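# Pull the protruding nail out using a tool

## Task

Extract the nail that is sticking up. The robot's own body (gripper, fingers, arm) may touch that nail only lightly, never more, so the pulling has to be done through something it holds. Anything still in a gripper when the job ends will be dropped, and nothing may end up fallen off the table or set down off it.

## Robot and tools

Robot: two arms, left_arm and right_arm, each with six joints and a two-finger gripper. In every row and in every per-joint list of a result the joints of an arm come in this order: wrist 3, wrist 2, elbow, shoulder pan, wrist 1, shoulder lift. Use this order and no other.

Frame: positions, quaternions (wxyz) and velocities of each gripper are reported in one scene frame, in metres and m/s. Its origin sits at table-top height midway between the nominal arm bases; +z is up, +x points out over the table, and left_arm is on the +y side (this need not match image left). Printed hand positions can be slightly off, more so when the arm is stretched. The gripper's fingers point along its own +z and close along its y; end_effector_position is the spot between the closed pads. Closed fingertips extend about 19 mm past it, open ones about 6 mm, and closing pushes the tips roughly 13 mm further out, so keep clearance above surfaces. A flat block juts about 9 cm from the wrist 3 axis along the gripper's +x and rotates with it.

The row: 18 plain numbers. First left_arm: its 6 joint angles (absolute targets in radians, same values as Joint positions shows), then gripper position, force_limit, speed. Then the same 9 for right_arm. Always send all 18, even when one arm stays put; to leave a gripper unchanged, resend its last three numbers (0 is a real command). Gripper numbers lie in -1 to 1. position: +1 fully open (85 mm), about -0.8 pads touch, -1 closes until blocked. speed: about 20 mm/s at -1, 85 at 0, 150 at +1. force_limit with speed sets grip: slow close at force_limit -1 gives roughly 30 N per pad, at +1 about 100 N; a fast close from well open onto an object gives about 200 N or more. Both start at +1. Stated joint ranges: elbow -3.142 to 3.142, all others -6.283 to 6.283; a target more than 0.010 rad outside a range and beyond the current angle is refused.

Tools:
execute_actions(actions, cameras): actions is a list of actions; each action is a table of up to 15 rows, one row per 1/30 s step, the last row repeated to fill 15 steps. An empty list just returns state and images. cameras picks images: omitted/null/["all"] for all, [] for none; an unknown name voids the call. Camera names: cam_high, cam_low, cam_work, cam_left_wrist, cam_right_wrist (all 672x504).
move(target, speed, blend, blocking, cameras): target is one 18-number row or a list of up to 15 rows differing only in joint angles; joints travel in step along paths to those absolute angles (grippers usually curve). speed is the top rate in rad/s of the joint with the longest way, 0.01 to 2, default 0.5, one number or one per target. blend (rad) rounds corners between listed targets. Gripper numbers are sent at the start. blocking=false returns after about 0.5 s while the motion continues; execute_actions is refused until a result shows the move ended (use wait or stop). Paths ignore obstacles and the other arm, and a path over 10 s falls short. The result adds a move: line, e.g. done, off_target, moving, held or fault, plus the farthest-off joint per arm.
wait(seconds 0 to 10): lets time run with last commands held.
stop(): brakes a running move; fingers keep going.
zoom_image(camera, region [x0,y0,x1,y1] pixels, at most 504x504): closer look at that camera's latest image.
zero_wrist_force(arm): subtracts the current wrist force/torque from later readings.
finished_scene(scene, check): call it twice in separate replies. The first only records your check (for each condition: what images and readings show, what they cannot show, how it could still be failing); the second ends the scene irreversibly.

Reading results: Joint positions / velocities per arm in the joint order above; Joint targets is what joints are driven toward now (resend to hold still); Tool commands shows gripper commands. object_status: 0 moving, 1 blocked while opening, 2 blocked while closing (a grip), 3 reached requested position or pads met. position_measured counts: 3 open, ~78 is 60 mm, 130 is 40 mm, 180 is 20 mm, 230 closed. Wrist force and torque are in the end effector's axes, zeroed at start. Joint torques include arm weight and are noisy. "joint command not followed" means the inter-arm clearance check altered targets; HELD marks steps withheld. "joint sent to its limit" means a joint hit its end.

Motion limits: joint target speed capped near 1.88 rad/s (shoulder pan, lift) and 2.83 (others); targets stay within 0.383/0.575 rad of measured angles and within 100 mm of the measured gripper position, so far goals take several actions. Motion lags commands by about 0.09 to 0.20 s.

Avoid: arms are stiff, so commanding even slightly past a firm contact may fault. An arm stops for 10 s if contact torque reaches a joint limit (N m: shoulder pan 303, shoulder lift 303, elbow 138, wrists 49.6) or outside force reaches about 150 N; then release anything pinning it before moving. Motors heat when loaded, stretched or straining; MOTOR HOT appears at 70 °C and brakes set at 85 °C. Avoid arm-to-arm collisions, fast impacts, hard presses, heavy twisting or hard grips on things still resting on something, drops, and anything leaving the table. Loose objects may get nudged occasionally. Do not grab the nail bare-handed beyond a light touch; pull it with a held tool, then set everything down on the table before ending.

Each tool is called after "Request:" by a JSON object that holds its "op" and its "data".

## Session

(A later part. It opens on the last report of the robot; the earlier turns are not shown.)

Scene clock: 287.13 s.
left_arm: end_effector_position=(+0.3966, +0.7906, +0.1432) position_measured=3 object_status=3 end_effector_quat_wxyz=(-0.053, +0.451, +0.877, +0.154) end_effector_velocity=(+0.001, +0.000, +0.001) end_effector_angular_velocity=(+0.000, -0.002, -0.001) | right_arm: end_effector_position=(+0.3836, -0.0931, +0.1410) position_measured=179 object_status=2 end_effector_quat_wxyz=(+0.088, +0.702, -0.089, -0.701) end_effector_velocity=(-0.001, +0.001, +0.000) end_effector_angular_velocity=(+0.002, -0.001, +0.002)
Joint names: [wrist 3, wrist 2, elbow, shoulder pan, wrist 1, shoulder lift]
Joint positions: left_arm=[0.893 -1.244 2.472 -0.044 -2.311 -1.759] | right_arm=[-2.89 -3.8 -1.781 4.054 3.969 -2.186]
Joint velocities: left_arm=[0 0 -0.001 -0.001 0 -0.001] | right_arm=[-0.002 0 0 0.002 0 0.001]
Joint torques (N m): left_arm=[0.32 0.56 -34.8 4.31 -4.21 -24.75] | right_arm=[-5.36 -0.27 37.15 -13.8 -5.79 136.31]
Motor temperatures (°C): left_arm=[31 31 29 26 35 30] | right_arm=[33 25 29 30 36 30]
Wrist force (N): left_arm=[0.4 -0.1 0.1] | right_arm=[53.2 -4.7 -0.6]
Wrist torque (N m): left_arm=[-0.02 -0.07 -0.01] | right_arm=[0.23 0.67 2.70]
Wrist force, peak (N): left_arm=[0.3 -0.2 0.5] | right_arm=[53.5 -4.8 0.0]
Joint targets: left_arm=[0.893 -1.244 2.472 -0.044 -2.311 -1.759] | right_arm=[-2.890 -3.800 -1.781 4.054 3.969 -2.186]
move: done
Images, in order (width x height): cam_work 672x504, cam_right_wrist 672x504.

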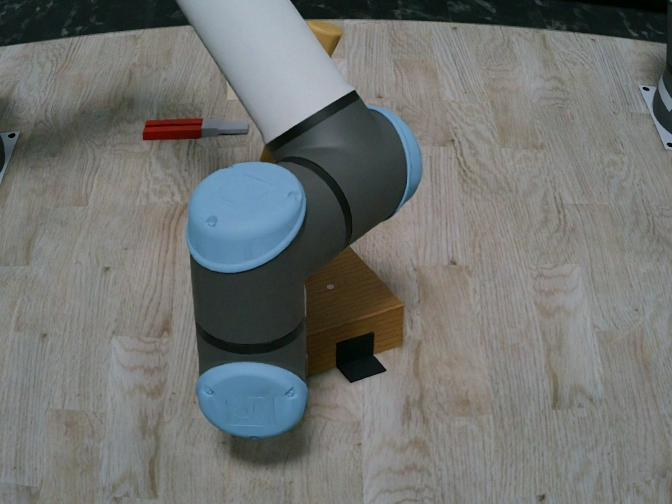

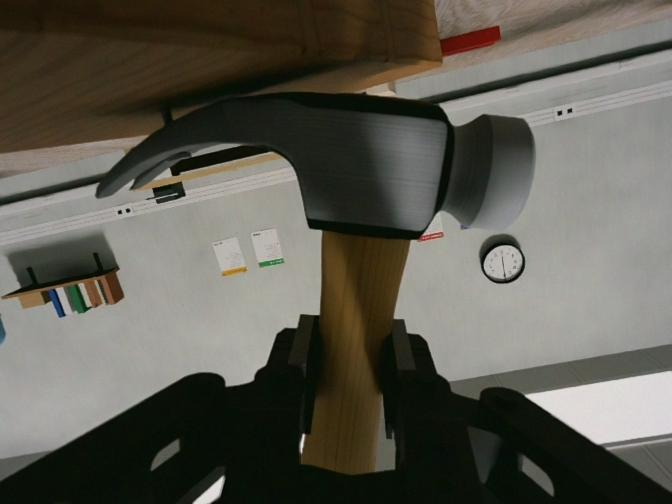

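Request:
{"op": "move", "data": {"target": [[0.893,-1.244,2.472,-0.044,-2.311,-1.759,1,1,1,-2.96,-3.8028,-1.7869,4.0512,3.9733,-2.1848,-1,1,0.8],[0.893,-1.244,2.472,-0.044,-2.311,-1.759,1,1,1,-3.03,-3.8054,-1.7919,4.0486,3.9769,-2.1836,-1,1,0.8]], "speed": 0.2, "cameras": ["cam_right_wrist"]}}

Request:
{"op": "move", "data": {"target": [[0.893,-1.244,2.472,-0.044,-2.311,-1.759,1,1,1,-3.1,-3.8078,-1.7965,4.0462,3.9805,-2.1826,-1,1,0.8]], "speed": 0.2, "cameras": ["cam_right_wrist"]}}

Scene clock: 288.60 s.
left_arm: end_effector_position=(+0.3966, +0.7906, +0.1432) position_measured=3 object_status=3 end_effector_quat_wxyz=(-0.053, +0.451, +0.877, +0.154) end_effector_velocity=(+0.000, +0.000, +0.000) end_effector_angular_velocity=(+0.000, +0.000, +0.000) | right_arm: end_effector_position=(+0.3833, -0.1004, +0.1385) position_measured=179 object_status=2 end_effector_quat_wxyz=(+0.038, +0.706, -0.040, -0.706) end_effector_velocity=(+0.000, +0.000, +0.000) end_effector_angular_velocity=(+0.001, +0.000, +0.000)
Joint names: [wrist 3, wrist 2, elbow, shoulder pan, wrist 1, shoulder lift]
Joint positions: left_arm=[0.893 -1.244 2.472 -0.044 -2.311 -1.759] | right_arm=[-3.03 -3.805 -1.792 4.049 3.977 -2.184]
Joint velocities: left_arm=[0 0 0 -0.001 0 -0.001] | right_arm=[-0.001 0 0 0 0 -0.001]
Joint torques (N m): left_arm=[1.02 -0.07 -34.88 8.46 -3.53 -24.03] | right_arm=[-6.37 1.06 39.35 -12.85 -5.68 139.4]
Motor temperatures (°C): left_arm=[31 31 29 26 35 30] | right_arm=[33 25 29 30 36 30]
Wrist force (N): left_arm=[0.2 -0.1 0.2] | right_arm=[57.9 6.6 -0.2]
Wrist torque (N m): left_arm=[0.00 -0.03 -0.01] | right_arm=[0.20 0.73 3.49]
Wrist force, peak (N): left_arm=[0.5 -0.1 0.1] | right_arm=[57.9 6.6 -0.2]
Joint targets: left_arm=[0.893 -1.244 2.472 -0.044 -2.311 -1.759] | right_arm=[-3.030 -3.805 -1.792 4.049 3.977 -2.184]
move: done
Images, in order (width x height): cam_right_wrist 672x504.

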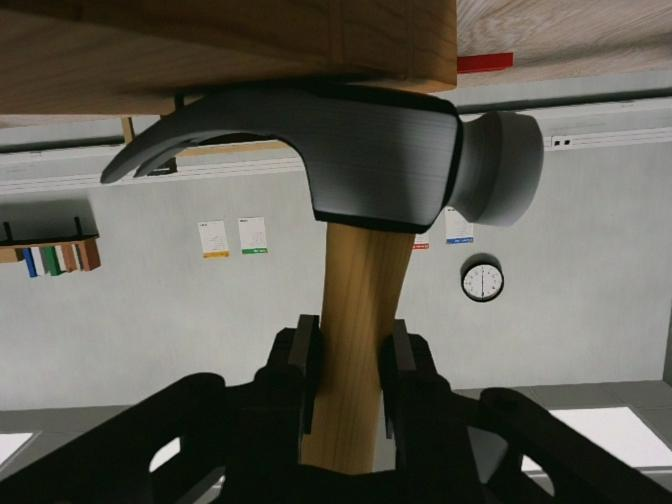

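Scene clock: 289.47 s.
left_arm: end_effector_position=(+0.3966, +0.7906, +0.1432) position_measured=3 object_status=3 end_effector_quat_wxyz=(-0.053, +0.451, +0.877, +0.154) end_effector_velocity=(+0.000, +0.000, +0.000) end_effector_angular_velocity=(+0.000, -0.001, +0.000) | right_arm: end_effector_position=(+0.3832, -0.1035, +0.1376) position_measured=179 object_status=2 end_effector_quat_wxyz=(+0.014, +0.707, -0.015, -0.707) end_effector_velocity=(+0.000, +0.000, +0.000) end_effector_angular_velocity=(+0.002, -0.001, +0.000)
Joint names: [wrist 3, wrist 2, elbow, shoulder pan, wrist 1, shoulder lift]
Joint positions: left_arm=[0.893 -1.244 2.472 -0.044 -2.311 -1.759] | right_arm=[-3.1 -3.808 -1.796 4.046 3.98 -2.183]
Joint velocities: left_arm=[0 0 -0.001 0 0 0] | right_arm=[-0.001 0 0 0 0.001 0.001]
Joint torques (N m): left_arm=[0.5 0.51 -35.05 4.6 -3.78 -25.9] | right_arm=[-8.72 -4.44 21.4 -19.16 4.07 99.6]
Motor temperatures (°C): left_arm=[31 31 29 26 35 30] | right_arm=[33 25 29 30 36 30]
Wrist force (N): left_arm=[0.2 0.1 0.1] | right_arm=[2.4 -8.3 -2.6]
Wrist torque (N m): left_arm=[0.02 -0.03 -0.01] | right_arm=[0.19 0.17 5.76]
Wrist force, peak (N): left_arm=[0.4 0.3 -0.2] | right_arm=[58.4 5.9 -0.5]
Joint targets: left_arm=[0.893 -1.244 2.472 -0.044 -2.311 -1.759] | right_arm=[-3.100 -3.808 -1.796 4.046 3.980 -2.183]
move: done
Images, in order (width x height): cam_right_wrist 672x504.

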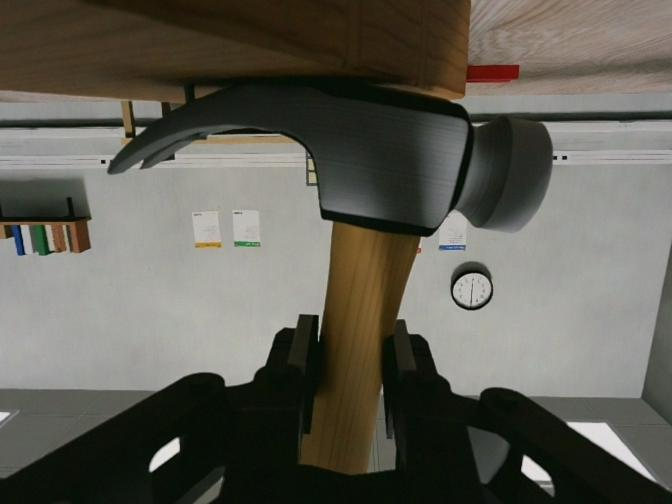

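Request:
{"op": "move", "data": {"target": [[0.893,-1.244,2.472,-0.044,-2.311,-1.759,1,1,1,-3.17,-3.8102,-1.8008,4.0438,3.9825,-2.1802,-1,1,0.8],[0.893,-1.244,2.472,-0.044,-2.311,-1.759,1,1,1,-3.24,-3.8122,-1.8044,4.0418,3.9842,-2.1783,-1,1,0.8]], "speed": 0.2, "cameras": ["cam_right_wrist"]}}

Scene clock: 290.83 s.
left_arm: end_effector_position=(+0.3966, +0.7906, +0.1432) position_measured=3 object_status=3 end_effector_quat_wxyz=(-0.053, +0.451, +0.877, +0.154) end_effector_velocity=(+0.000, +0.000, +0.001) end_effector_angular_velocity=(+0.000, -0.001, -0.001) | right_arm: end_effector_position=(+0.3830, -0.1089, +0.1376) position_measured=179 object_status=2 end_effector_quat_wxyz=(-0.036, +0.707, +0.035, -0.706) end_effector_velocity=(+0.000, -0.001, +0.001) end_effector_angular_velocity=(+0.002, +0.000, -0.001)
Joint names: [wrist 3, wrist 2, elbow, shoulder pan, wrist 1, shoulder lift]
Joint positions: left_arm=[0.893 -1.244 2.472 -0.044 -2.311 -1.759] | right_arm=[-3.24 -3.812 -1.804 4.042 3.984 -2.178]
Joint velocities: left_arm=[0 0 0 -0.001 0 -0.001] | right_arm=[-0.002 0 0 -0.001 -0.001 0.001]
Joint torques (N m): left_arm=[0.22 0.1 -33.55 3.38 -3.8 -23.41] | right_arm=[-10.18 3.42 42.61 -10.8 0.61 132.53]
Motor temperatures (°C): left_arm=[31 31 29 26 35 30] | right_arm=[33 25 29 30 36 30]
Wrist force (N): left_arm=[0.0 0.0 0.2] | right_arm=[39.6 25.0 -0.6]
Wrist torque (N m): left_arm=[-0.01 0.00 0.00] | right_arm=[0.16 0.57 7.29]
Wrist force, peak (N): left_arm=[0.6 0.0 -0.2] | right_arm=[39.6 25.0 -0.6]
Joint targets: left_arm=[0.893 -1.244 2.472 -0.044 -2.311 -1.759] | right_arm=[-3.240 -3.812 -1.804 4.042 3.984 -2.178]
move: done
Images, in order (width x height): cam_right_wrist 672x504.

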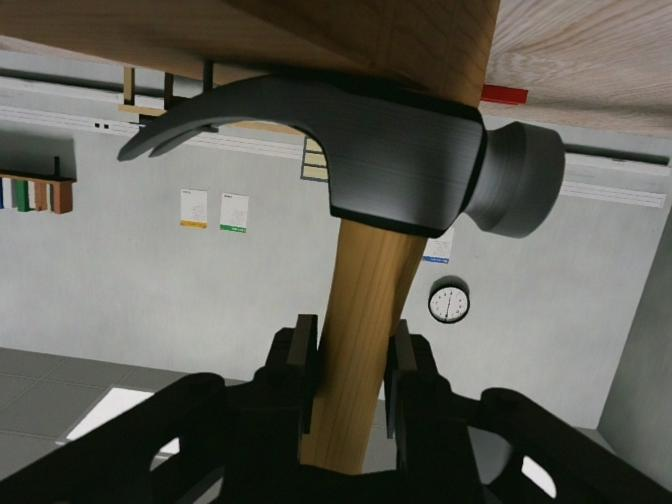

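Request:
{"op": "move", "data": {"target": [[0.893,-1.244,2.472,-0.044,-2.311,-1.759,1,1,1,-3.31,-3.8146,-1.809,4.0394,3.9876,-2.1772,-1,1,0.8],[0.893,-1.244,2.472,-0.044,-2.311,-1.759,1,1,1,-3.38,-3.817,-1.8136,4.037,3.991,-2.1761,-1,1,0.8]], "speed": 0.2, "cameras": ["cam_right_wrist"]}}

Request:
{"op": "move", "data": {"target": [[0.893,-1.244,2.472,-0.044,-2.311,-1.759,1,1,1,-3.46,-3.8194,-1.8182,4.0346,3.9944,-2.175,-1,1,0.8]], "speed": 0.2, "cameras": ["cam_right_wrist"]}}

Scene clock: 292.37 s.
left_arm: end_effector_position=(+0.3966, +0.7906, +0.1432) position_measured=3 object_status=3 end_effector_quat_wxyz=(-0.053, +0.451, +0.877, +0.154) end_effector_velocity=(+0.000, +0.000, +0.001) end_effector_angular_velocity=(-0.001, -0.002, +0.000) | right_arm: end_effector_position=(+0.3826, -0.1150, +0.1358) position_measured=179 object_status=2 end_effector_quat_wxyz=(-0.085, +0.702, +0.084, -0.702) end_effector_velocity=(+0.001, +0.000, +0.000) end_effector_angular_velocity=(+0.001, +0.001, -0.001)
Joint names: [wrist 3, wrist 2, elbow, shoulder pan, wrist 1, shoulder lift]
Joint positions: left_arm=[0.893 -1.244 2.472 -0.044 -2.311 -1.759] | right_arm=[-3.38 -3.817 -1.814 4.037 3.991 -2.176]
Joint velocities: left_arm=[0 0 0 0 0 -0.002] | right_arm=[-0.002 0 0 -0.001 -0.001 -0.001]
Joint torques (N m): left_arm=[-0.13 0.02 -34.78 5.52 -3.59 -25.28] | right_arm=[-2.97 -2.73 20.86 -17.64 0.89 100.23]
Motor temperatures (°C): left_arm=[31 31 29 26 35 30] | right_arm=[33 25 29 30 36 30]
Wrist force (N): left_arm=[0.3 0.1 -0.3] | right_arm=[-0.1 1.9 0.1]
Wrist torque (N m): left_arm=[0.03 -0.04 0.00] | right_arm=[0.32 0.07 0.11]
Wrist force, peak (N): left_arm=[0.5 0.0 0.0] | right_arm=[40.2 27.6 -0.5]
Joint targets: left_arm=[0.893 -1.244 2.472 -0.044 -2.311 -1.759] | right_arm=[-3.380 -3.817 -1.814 4.037 3.991 -2.176]
move: done
Images, in order (width x height): cam_right_wrist 672x504.

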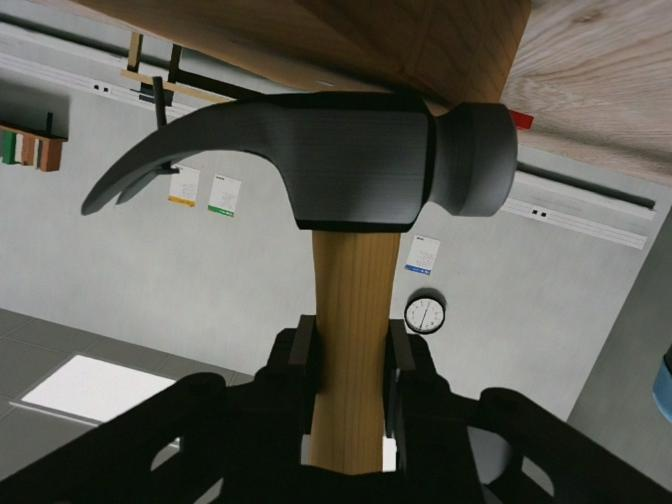

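Scene clock: 293.23 s.
left_arm: end_effector_position=(+0.3966, +0.7906, +0.1432) position_measured=3 object_status=3 end_effector_quat_wxyz=(-0.053, +0.451, +0.877, +0.154) end_effector_velocity=(+0.000, +0.000, +0.000) end_effector_angular_velocity=(+0.001, +0.000, -0.001) | right_arm: end_effector_position=(+0.3824, -0.1180, +0.1349) position_measured=179 object_status=2 end_effector_quat_wxyz=(-0.113, +0.698, +0.112, -0.698) end_effector_velocity=(-0.001, +0.000, +0.000) end_effector_angular_velocity=(+0.001, +0.001, +0.001)
Joint names: [wrist 3, wrist 2, elbow, shoulder pan, wrist 1, shoulder lift]
Joint positions: left_arm=[0.893 -1.244 2.472 -0.044 -2.311 -1.759] | right_arm=[-3.46 -3.819 -1.818 4.035 3.994 -2.175]
Joint velocities: left_arm=[0 0.001 0 0 0 0] | right_arm=[-0.001 0 0 0.001 0 -0.001]
Joint torques (N m): left_arm=[0.28 0.26 -35.47 7.44 -4.6 -23.09] | right_arm=[-4.21 1.83 23.18 -10.64 6.56 88.83]
Motor temperatures (°C): left_arm=[31 31 29 26 35 30] | right_arm=[33 25 29 30 36 30]
Wrist force (N): left_arm=[-0.1 0.1 0.2] | right_arm=[-20.2 10.4 -2.1]
Wrist torque (N m): left_arm=[0.01 0.02 -0.01] | right_arm=[0.17 -0.10 1.29]
Wrist force, peak (N): left_arm=[0.3 -0.3 0.2] | right_arm=[-20.7 9.5 -1.9]
Joint targets: left_arm=[0.893 -1.244 2.472 -0.044 -2.311 -1.759] | right_arm=[-3.460 -3.819 -1.818 4.035 3.994 -2.175]
move: done
Images, in order (width x height): cam_right_wrist 672x504.

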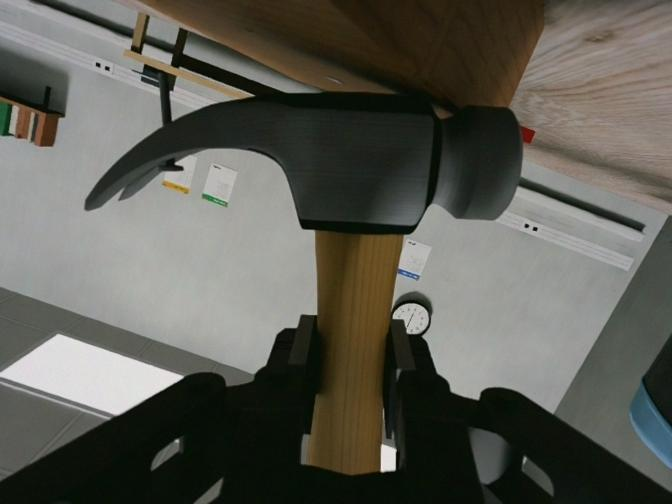

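Request:
{"op": "move", "data": {"target": [[0.893,-1.244,2.472,-0.044,-2.311,-1.759,1,1,1,-3.46,-3.8249,-1.7391,4.0291,3.7344,-1.9954,-1,1,0.8],[0.893,-1.244,2.472,-0.044,-2.311,-1.759,1,1,1,-2.8,-2.6,-1.8,4.42,2.8,-1.80,-1,1,0.8],[0.893,-1.244,2.472,-0.044,-2.311,-1.759,1,1,1,-3.1046,-1.571,-1.5437,4.6456,1.9487,-1.976,-1,1,0.8]], "speed": [0.25,0.45,0.45], "blend": [0,0.2,0]}}

Scene clock: 300.20 s.
left_arm: end_effector_position=(+0.3966, +0.7906, +0.1432) position_measured=3 object_status=3 end_effector_quat_wxyz=(-0.053, +0.451, +0.877, +0.154) end_effector_velocity=(+0.001, -0.001, +0.000) end_effector_angular_velocity=(-0.001, +0.000, -0.001) | right_arm: end_effector_position=(+0.2938, +0.0665, +0.2489) position_measured=179 object_status=2 end_effector_quat_wxyz=(+0.000, -0.669, +0.743, +0.000) end_effector_velocity=(+0.000, +0.000, +0.000) end_effector_angular_velocity=(-0.001, -0.001, +0.000)
Joint names: [wrist 3, wrist 2, elbow, shoulder pan, wrist 1, shoulder lift]
Joint positions: left_arm=[0.893 -1.244 2.472 -0.044 -2.311 -1.759] | right_arm=[-3.105 -1.571 -1.544 4.646 1.949 -1.976]
Joint velocities: left_arm=[0 -0.001 -0.001 -0.001 0 0.001] | right_arm=[0 0.001 0.001 0 -0.002 0]
Joint torques (N m): left_arm=[0.31 0.23 -34.15 7.08 -3.93 -24.71] | right_arm=[-2.96 4.15 42.29 21.12 -9.27 68.1]
Motor temperatures (°C): left_arm=[31 31 29 26 35 30] | right_arm=[33 25 29 30 36 30]
Wrist force (N): left_arm=[0.3 -0.3 -0.1] | right_arm=[-1.1 0.3 5.2]
Wrist torque (N m): left_arm=[-0.05 -0.05 -0.01] | right_arm=[0.05 -0.13 0.14]
Wrist force, peak (N): left_arm=[0.7 -0.1 0.2] | right_arm=[-21.2 10.4 -2.6]
Joint targets: left_arm=[0.893 -1.244 2.472 -0.044 -2.311 -1.759] | right_arm=[-3.105 -1.571 -1.544 4.646 1.949 -1.976]
move: done

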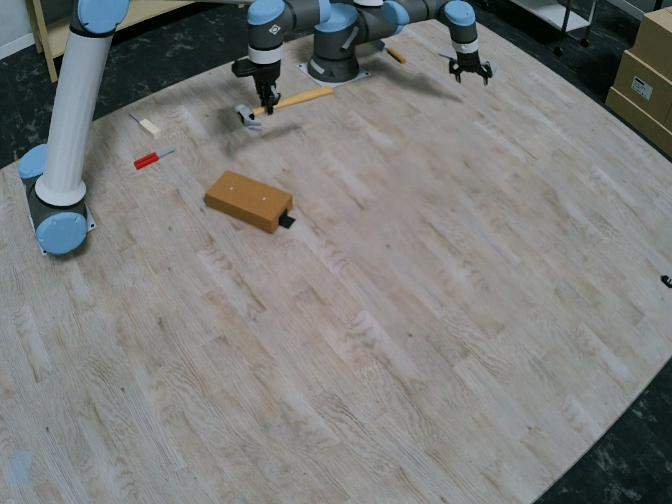

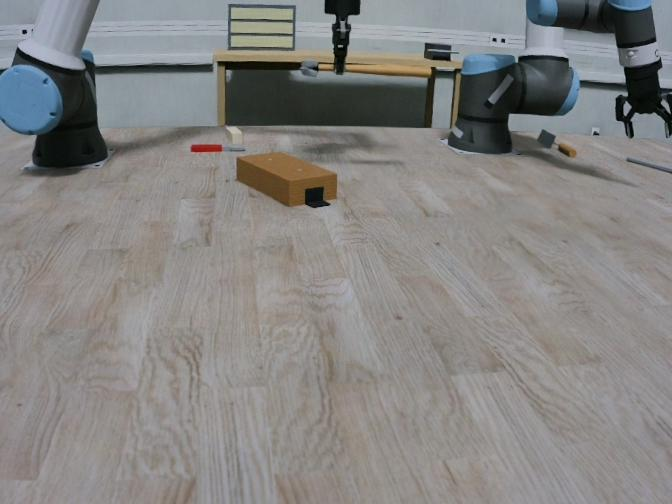

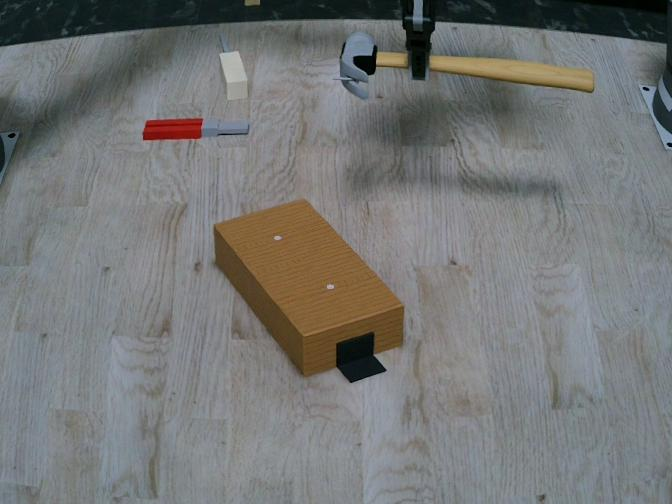

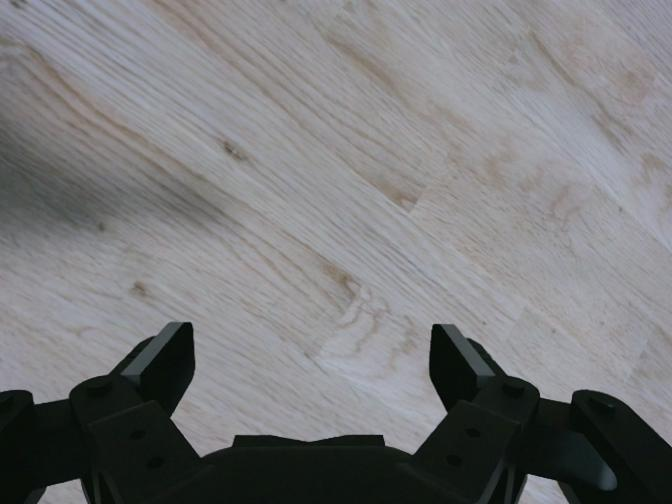

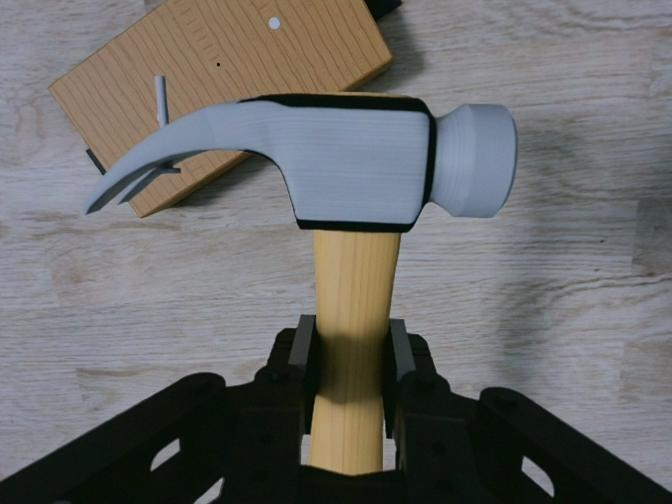

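Request:
{"op": "move", "data": {"target": [[0.893,-1.244,2.472,-0.044,-2.311,-1.759,1,1,1,-3.1046,-1.571,-1.63,4.7656,2.1071,-2.0481,-1,1,0.8],[0.893,-1.244,2.472,-0.044,-2.311,-1.759,1,1,1,-3.1046,-1.571,-1.6786,4.7656,2.2295,-2.1219,-1,1,0.8]], "speed": 0.2}}

Request:
{"op": "move", "data": {"target": [0.893,-1.244,2.472,-0.044,-2.311,-1.759,1,1,1,-3.1046,-1.571,-1.6982,4.7656,2.298,-2.1707,-1,1,0.8], "speed": 0.1}}

Scene clock: 302.67 s.
left_arm: end_effector_position=(+0.3966, +0.7906, +0.1432) position_measured=3 object_status=3 end_effector_quat_wxyz=(-0.053, +0.451, +0.877, +0.154) end_effector_velocity=(+0.000, +0.000, +0.000) end_effector_angular_velocity=(+0.000, +0.000, +0.000) | right_arm: end_effector_position=(+0.2157, +0.0881, +0.0690) position_measured=179 object_status=2 end_effector_quat_wxyz=(+0.000, +0.712, -0.702, +0.000) end_effector_velocity=(+0.000, +0.000, -0.002) end_effector_angular_velocity=(-0.001, +0.000, +0.001)
Joint names: [wrist 3, wrist 2, elbow, shoulder pan, wrist 1, shoulder lift]
Joint positions: left_arm=[0.893 -1.244 2.472 -0.044 -2.311 -1.759] | right_arm=[-3.105 -1.571 -1.679 4.766 2.229 -2.122]
Joint velocities: left_arm=[0 0 0 0 0 0] | right_arm=[-0.001 0 -0.001 0 0.001 -0.002]
Joint torques (N m): left_arm=[-0.02 0.65 -35.23 2.44 -3.97 -27.19] | right_arm=[-3.08 1 22.86 21.49 -1.46 70.7]
Motor temperatures (°C): left_arm=[31 31 29 26 35 30] | right_arm=[33 25 29 30 36 30]
Wrist force (N): left_arm=[0.3 -0.2 0.0] | right_arm=[-0.7 1.0 4.0]
Wrist torque (N m): left_arm=[-0.04 -0.04 -0.01] | right_arm=[0.13 -0.19 0.18]
Wrist force, peak (N): left_arm=[0.5 -0.3 -0.1] | right_arm=[-0.7 0.6 6.0]
Joint targets: left_arm=[0.893 -1.244 2.472 -0.044 -2.311 -1.759] | right_arm=[-3.105 -1.571 -1.679 4.766 2.230 -2.122]
move: done

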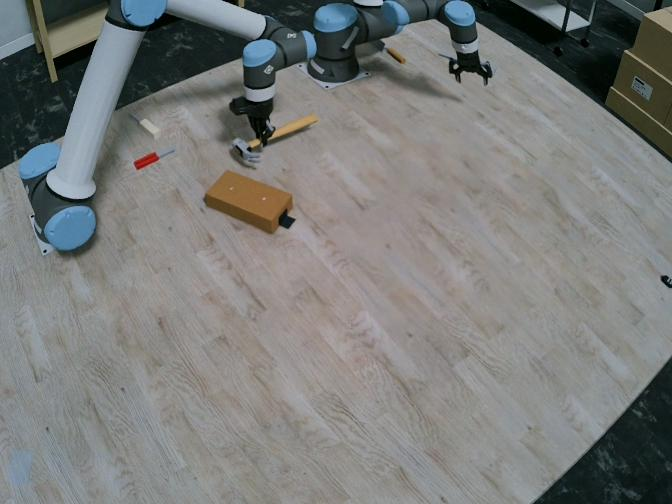

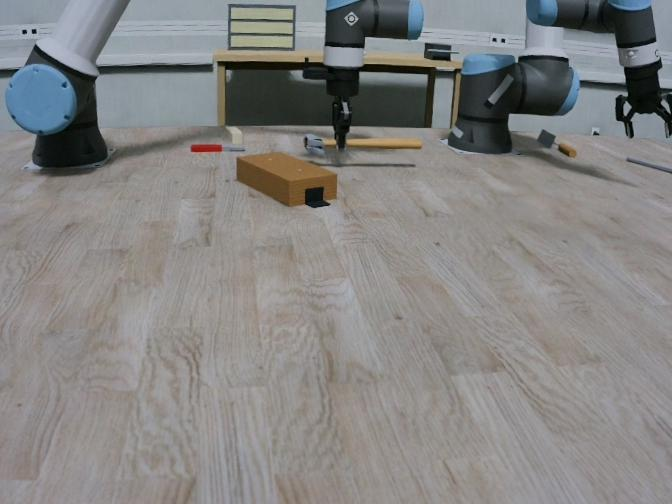

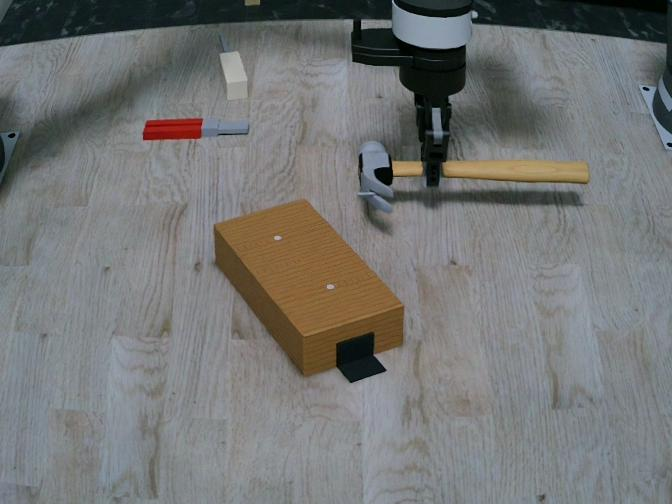

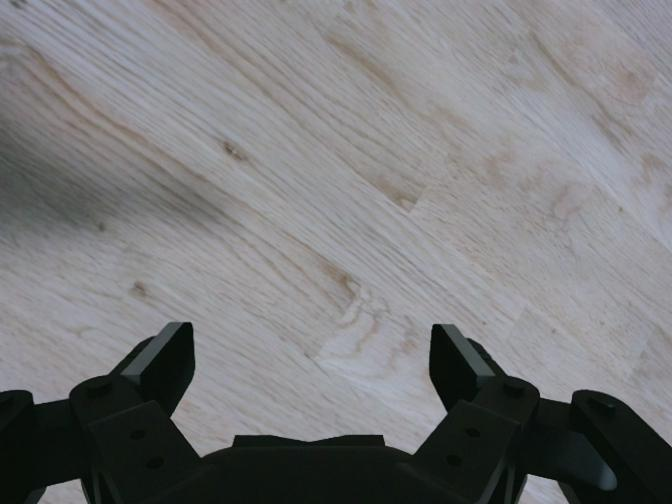

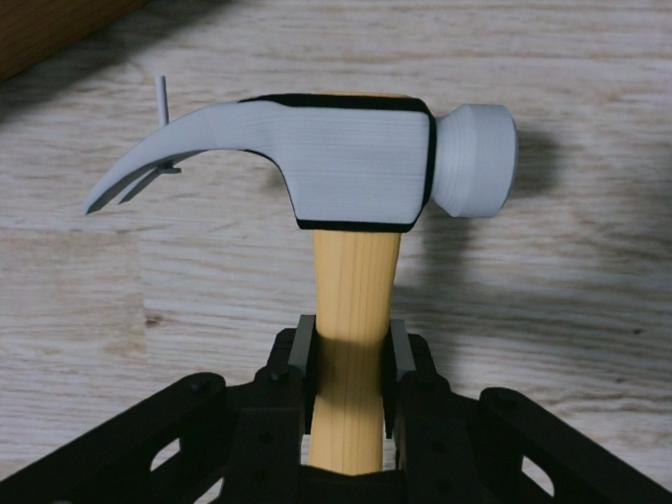

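Scene clock: 303.73 s.
left_arm: end_effector_position=(+0.3966, +0.7906, +0.1432) position_measured=3 object_status=3 end_effector_quat_wxyz=(-0.053, +0.451, +0.877, +0.154) end_effector_velocity=(-0.001, +0.000, +0.000) end_effector_angular_velocity=(+0.000, +0.000, +0.000) | right_arm: end_effector_position=(+0.2157, +0.0883, +0.0226) position_measured=179 object_status=2 end_effector_quat_wxyz=(+0.000, +0.712, -0.702, +0.000) end_effector_velocity=(+0.000, +0.001, +0.000) end_effector_angular_velocity=(+0.003, +0.000, +0.000)
Joint names: [wrist 3, wrist 2, elbow, shoulder pan, wrist 1, shoulder lift]
Joint positions: left_arm=[0.893 -1.244 2.472 -0.044 -2.311 -1.759] | right_arm=[-3.105 -1.571 -1.698 4.766 2.298 -2.171]
Joint velocities: left_arm=[0 0 0.001 0 0 -0.001] | right_arm=[0.001 0 -0.001 0 0.003 0]
Joint torques (N m): left_arm=[0.06 -0.15 -35.83 3.18 -3.62 -24.95] | right_arm=[-2.97 -0.8 17 19.79 0.01 67.15]
Motor temperatures (°C): left_arm=[31 31 29 26 35 30] | right_arm=[33 25 29 30 36 30]
Wrist force (N): left_arm=[0.2 0.0 0.1] | right_arm=[-3.0 -1.6 -7.5]
Wrist torque (N m): left_arm=[0.00 -0.03 0.00] | right_arm=[-0.21 0.22 0.21]
Wrist force, peak (N): left_arm=[0.4 0.2 -0.2] | right_arm=[-3.0 -1.6 -7.5]
Joint targets: left_arm=[0.893 -1.244 2.472 -0.044 -2.311 -1.759] | right_arm=[-3.105 -1.571 -1.698 4.766 2.298 -2.171]
move: done

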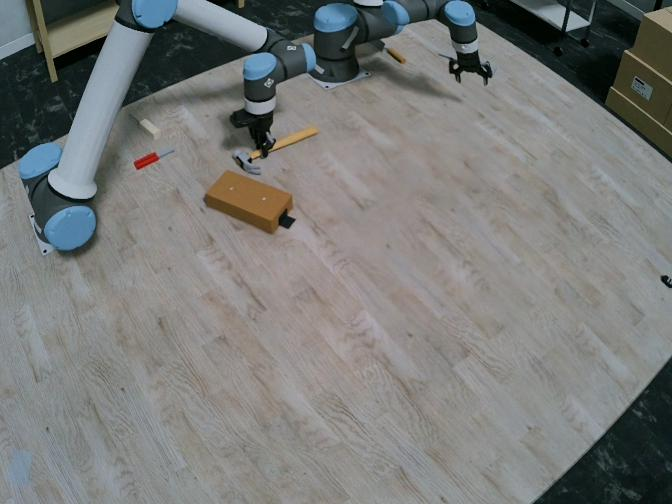

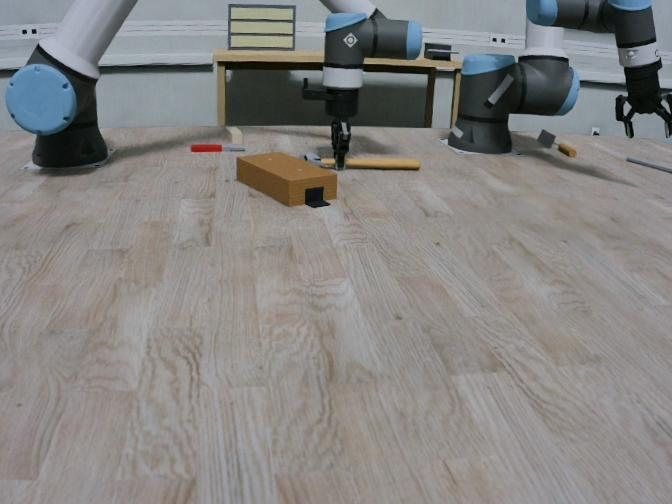

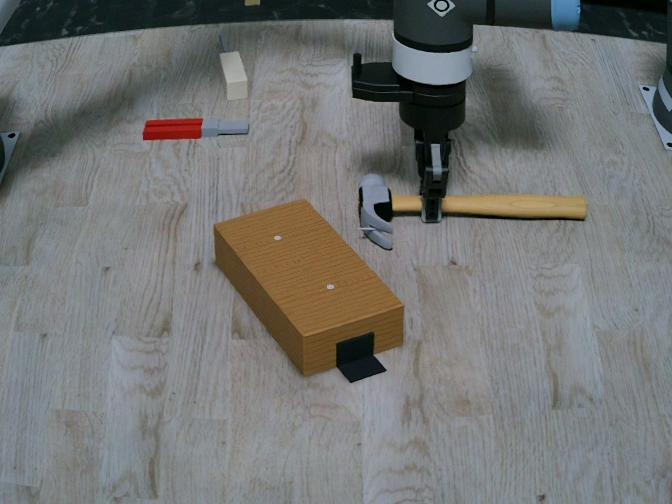

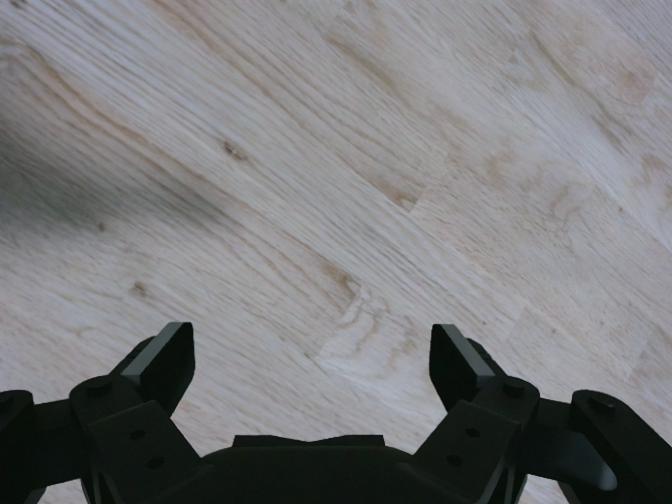

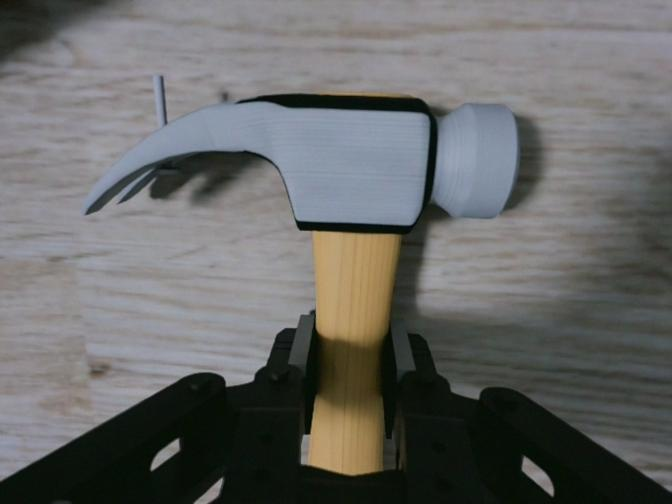

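Contact made. Opening gently and retreating.

Request:
{"op": "move", "data": {"target": [0.893,-1.244,2.472,-0.044,-2.311,-1.759,1,1,1,-3.1046,-1.571,-1.6982,4.7656,2.298,-2.1707,0.6,-1,-1], "cameras": []}}

Request:
{"op": "move", "data": {"target": [0.893,-1.244,2.472,-0.044,-2.311,-1.759,1,1,1,-3.1046,-1.571,-1.5437,4.7656,1.9487,-1.976,0.6,-1,-1], "speed": 0.4}}

Request:
{"op": "finished_scene", "data": {"scene": 2, "check": "Block shows only the two flush nails plus an empty hole; the nail is wedged in the hammer claw; hammer lies on the table, released; nothing off the table. Pictures cannot show robot touches, none made on the nail."}}

Scene clock: 306.63 s.
left_arm: end_effector_position=(+0.3966, +0.7906, +0.1432) position_measured=3 object_status=3 end_effector_quat_wxyz=(-0.053, +0.451, +0.877, +0.154) end_effector_velocity=(-0.001, +0.000, +0.000) end_effector_angular_velocity=(+0.000, +0.001, +0.001) | right_arm: end_effector_position=(+0.2157, +0.0882, +0.0225) position_measured=53 object_status=0 end_effector_quat_wxyz=(+0.000, +0.712, -0.702, +0.000) end_effector_velocity=(+0.001, +0.000, +0.001) end_effector_angular_velocity=(+0.003, +0.000, -0.002)
Joint names: [wrist 3, wrist 2, elbow, shoulder pan, wrist 1, shoulder lift]
Joint positions: left_arm=[0.893 -1.244 2.472 -0.044 -2.311 -1.759] | right_arm=[-3.105 -1.571 -1.698 4.766 2.298 -2.171]
Joint velocities: left_arm=[0 0 0.001 0.001 0 0] | right_arm=[0 0 0 -0.001 0.001 0.002]
Joint torques (N m): left_arm=[0.49 0.43 -36.03 6.08 -3.49 -24.77] | right_arm=[-2.99 -2.47 30.8 16.83 -7.82 97.86]
Motor temperatures (°C): left_arm=[31 31 29 26 35 30] | right_arm=[33 25 29 30 36 30]
Wrist force (N): left_arm=[0.1 0.0 0.1] | right_arm=[-0.7 0.8 -1.4]
Wrist torque (N m): left_arm=[0.00 -0.02 0.00] | right_arm=[0.11 0.04 0.19]
Wrist force, peak (N): left_arm=[0.4 0.4 -0.2] | right_arm=[-3.3 -2.8 -12.0]
Joint targets: left_arm=[0.893 -1.244 2.472 -0.044 -2.311 -1.759] | right_arm=[-3.105 -1.571 -1.698 4.766 2.298 -2.171]
move: done
No camera images: "cameras" was empty.

Scene clock: 308.00 s.
left_arm: end_effector_position=(+0.3966, +0.7906, +0.1432) position_measured=3 object_status=3 end_effector_quat_wxyz=(-0.053, +0.451, +0.877, +0.154) end_effector_velocity=(+0.001, +0.000, +0.001) end_effector_angular_velocity=(+0.000, -0.001, +0.000) | right_arm: end_effector_position=(+0.2157, +0.0881, +0.2488) position_measured=53 object_status=3 end_effector_quat_wxyz=(+0.000, +0.712, -0.702, +0.000) end_effector_velocity=(+0.001, +0.000, +0.001) end_effector_angular_velocity=(+0.000, +0.000, -0.001)
Joint names: [wrist 3, wrist 2, elbow, shoulder pan, wrist 1, shoulder lift]
Joint positions: left_arm=[0.893 -1.244 2.472 -0.044 -2.311 -1.759] | right_arm=[-3.105 -1.571 -1.544 4.766 1.949 -1.976]
Joint velocities: left_arm=[0 0 -0.001 0 0 -0.001] | right_arm=[0 0 0.001 -0.001 -0.002 0.001]
Joint torques (N m): left_arm=[0.52 0.47 -35.87 6.58 -3.34 -23.53] | right_arm=[-3.03 -2.59 41.15 16.29 -8.57 90.37]
Motor temperatures (°C): left_arm=[31 31 29 26 35 30] | right_arm=[33 25 29 30 36 30]
Wrist force (N): left_arm=[0.3 0.1 0.0] | right_arm=[-1.5 0.2 -0.4]
Wrist torque (N m): left_arm=[0.01 -0.04 0.00] | right_arm=[0.07 0.15 0.16]
Wrist force, peak (N): left_arm=[0.6 0.1 0.0] | right_arm=[-0.9 0.0 -3.5]
Joint targets: left_arm=[0.893 -1.244 2.472 -0.044 -2.311 -1.759] | right_arm=[-3.105 -1.571 -1.544 4.766 1.949 -1.976]
move: done

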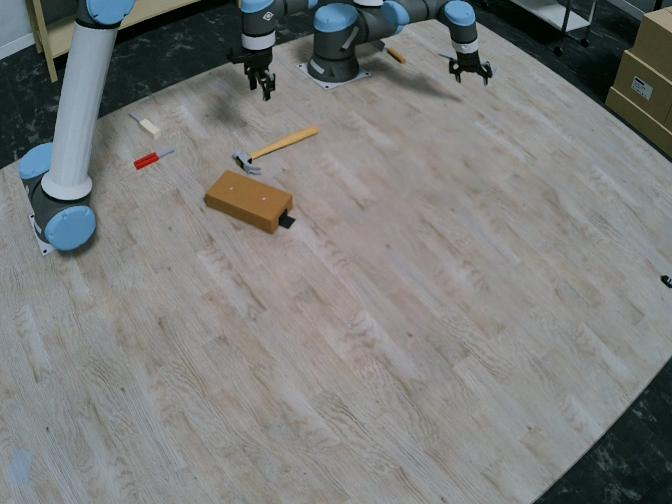

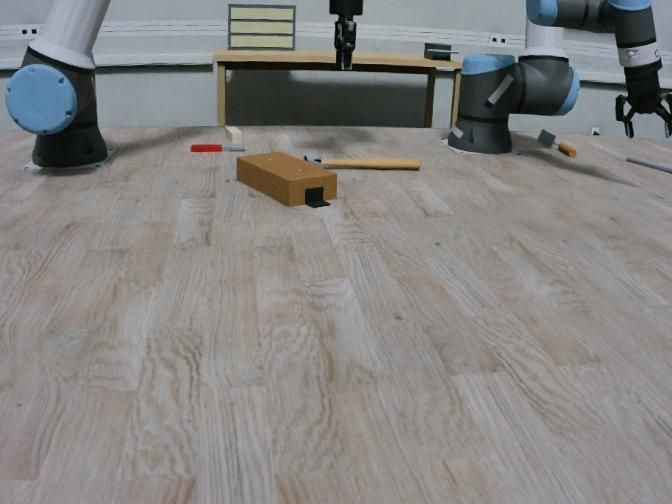

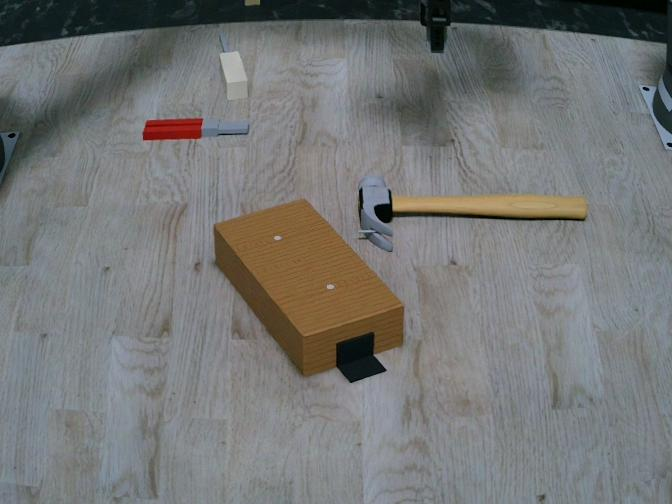

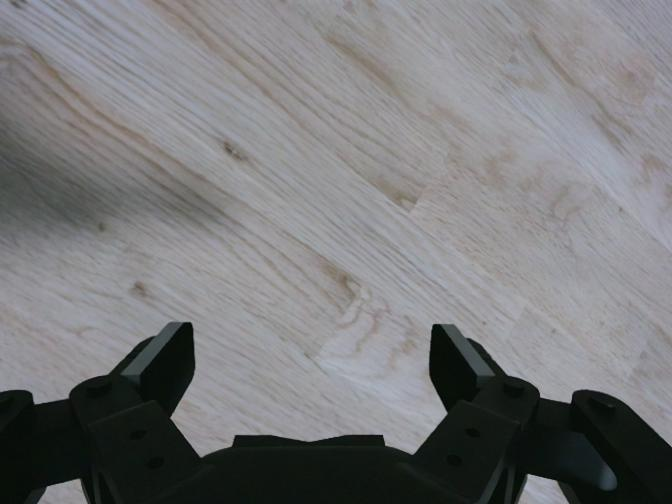

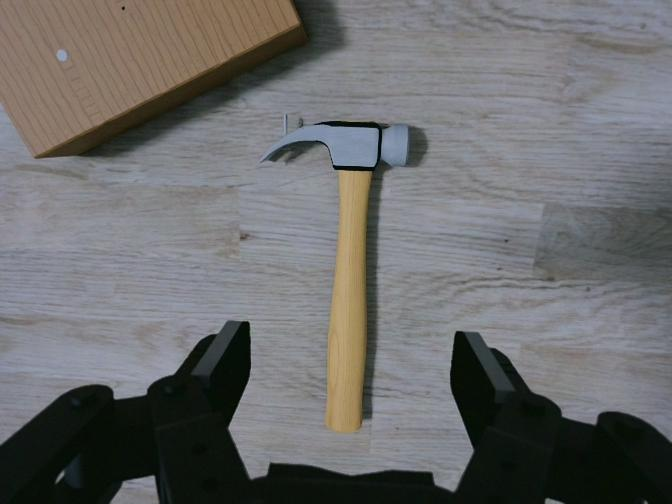

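This call ended nothing. Check each condition that your pictures could not show: look closer or test it, and mend what is not met. Then call finished_scene again.

Request:
{"op": "finished_scene", "data": {"scene": 2, "check": "Latest wrist image: nail in hammer claw lying on the table, empty hole in block; gripper empty and clear; nothing fell off the table. Only the hammer touched the nail."}}

The scene is finished: the task was done.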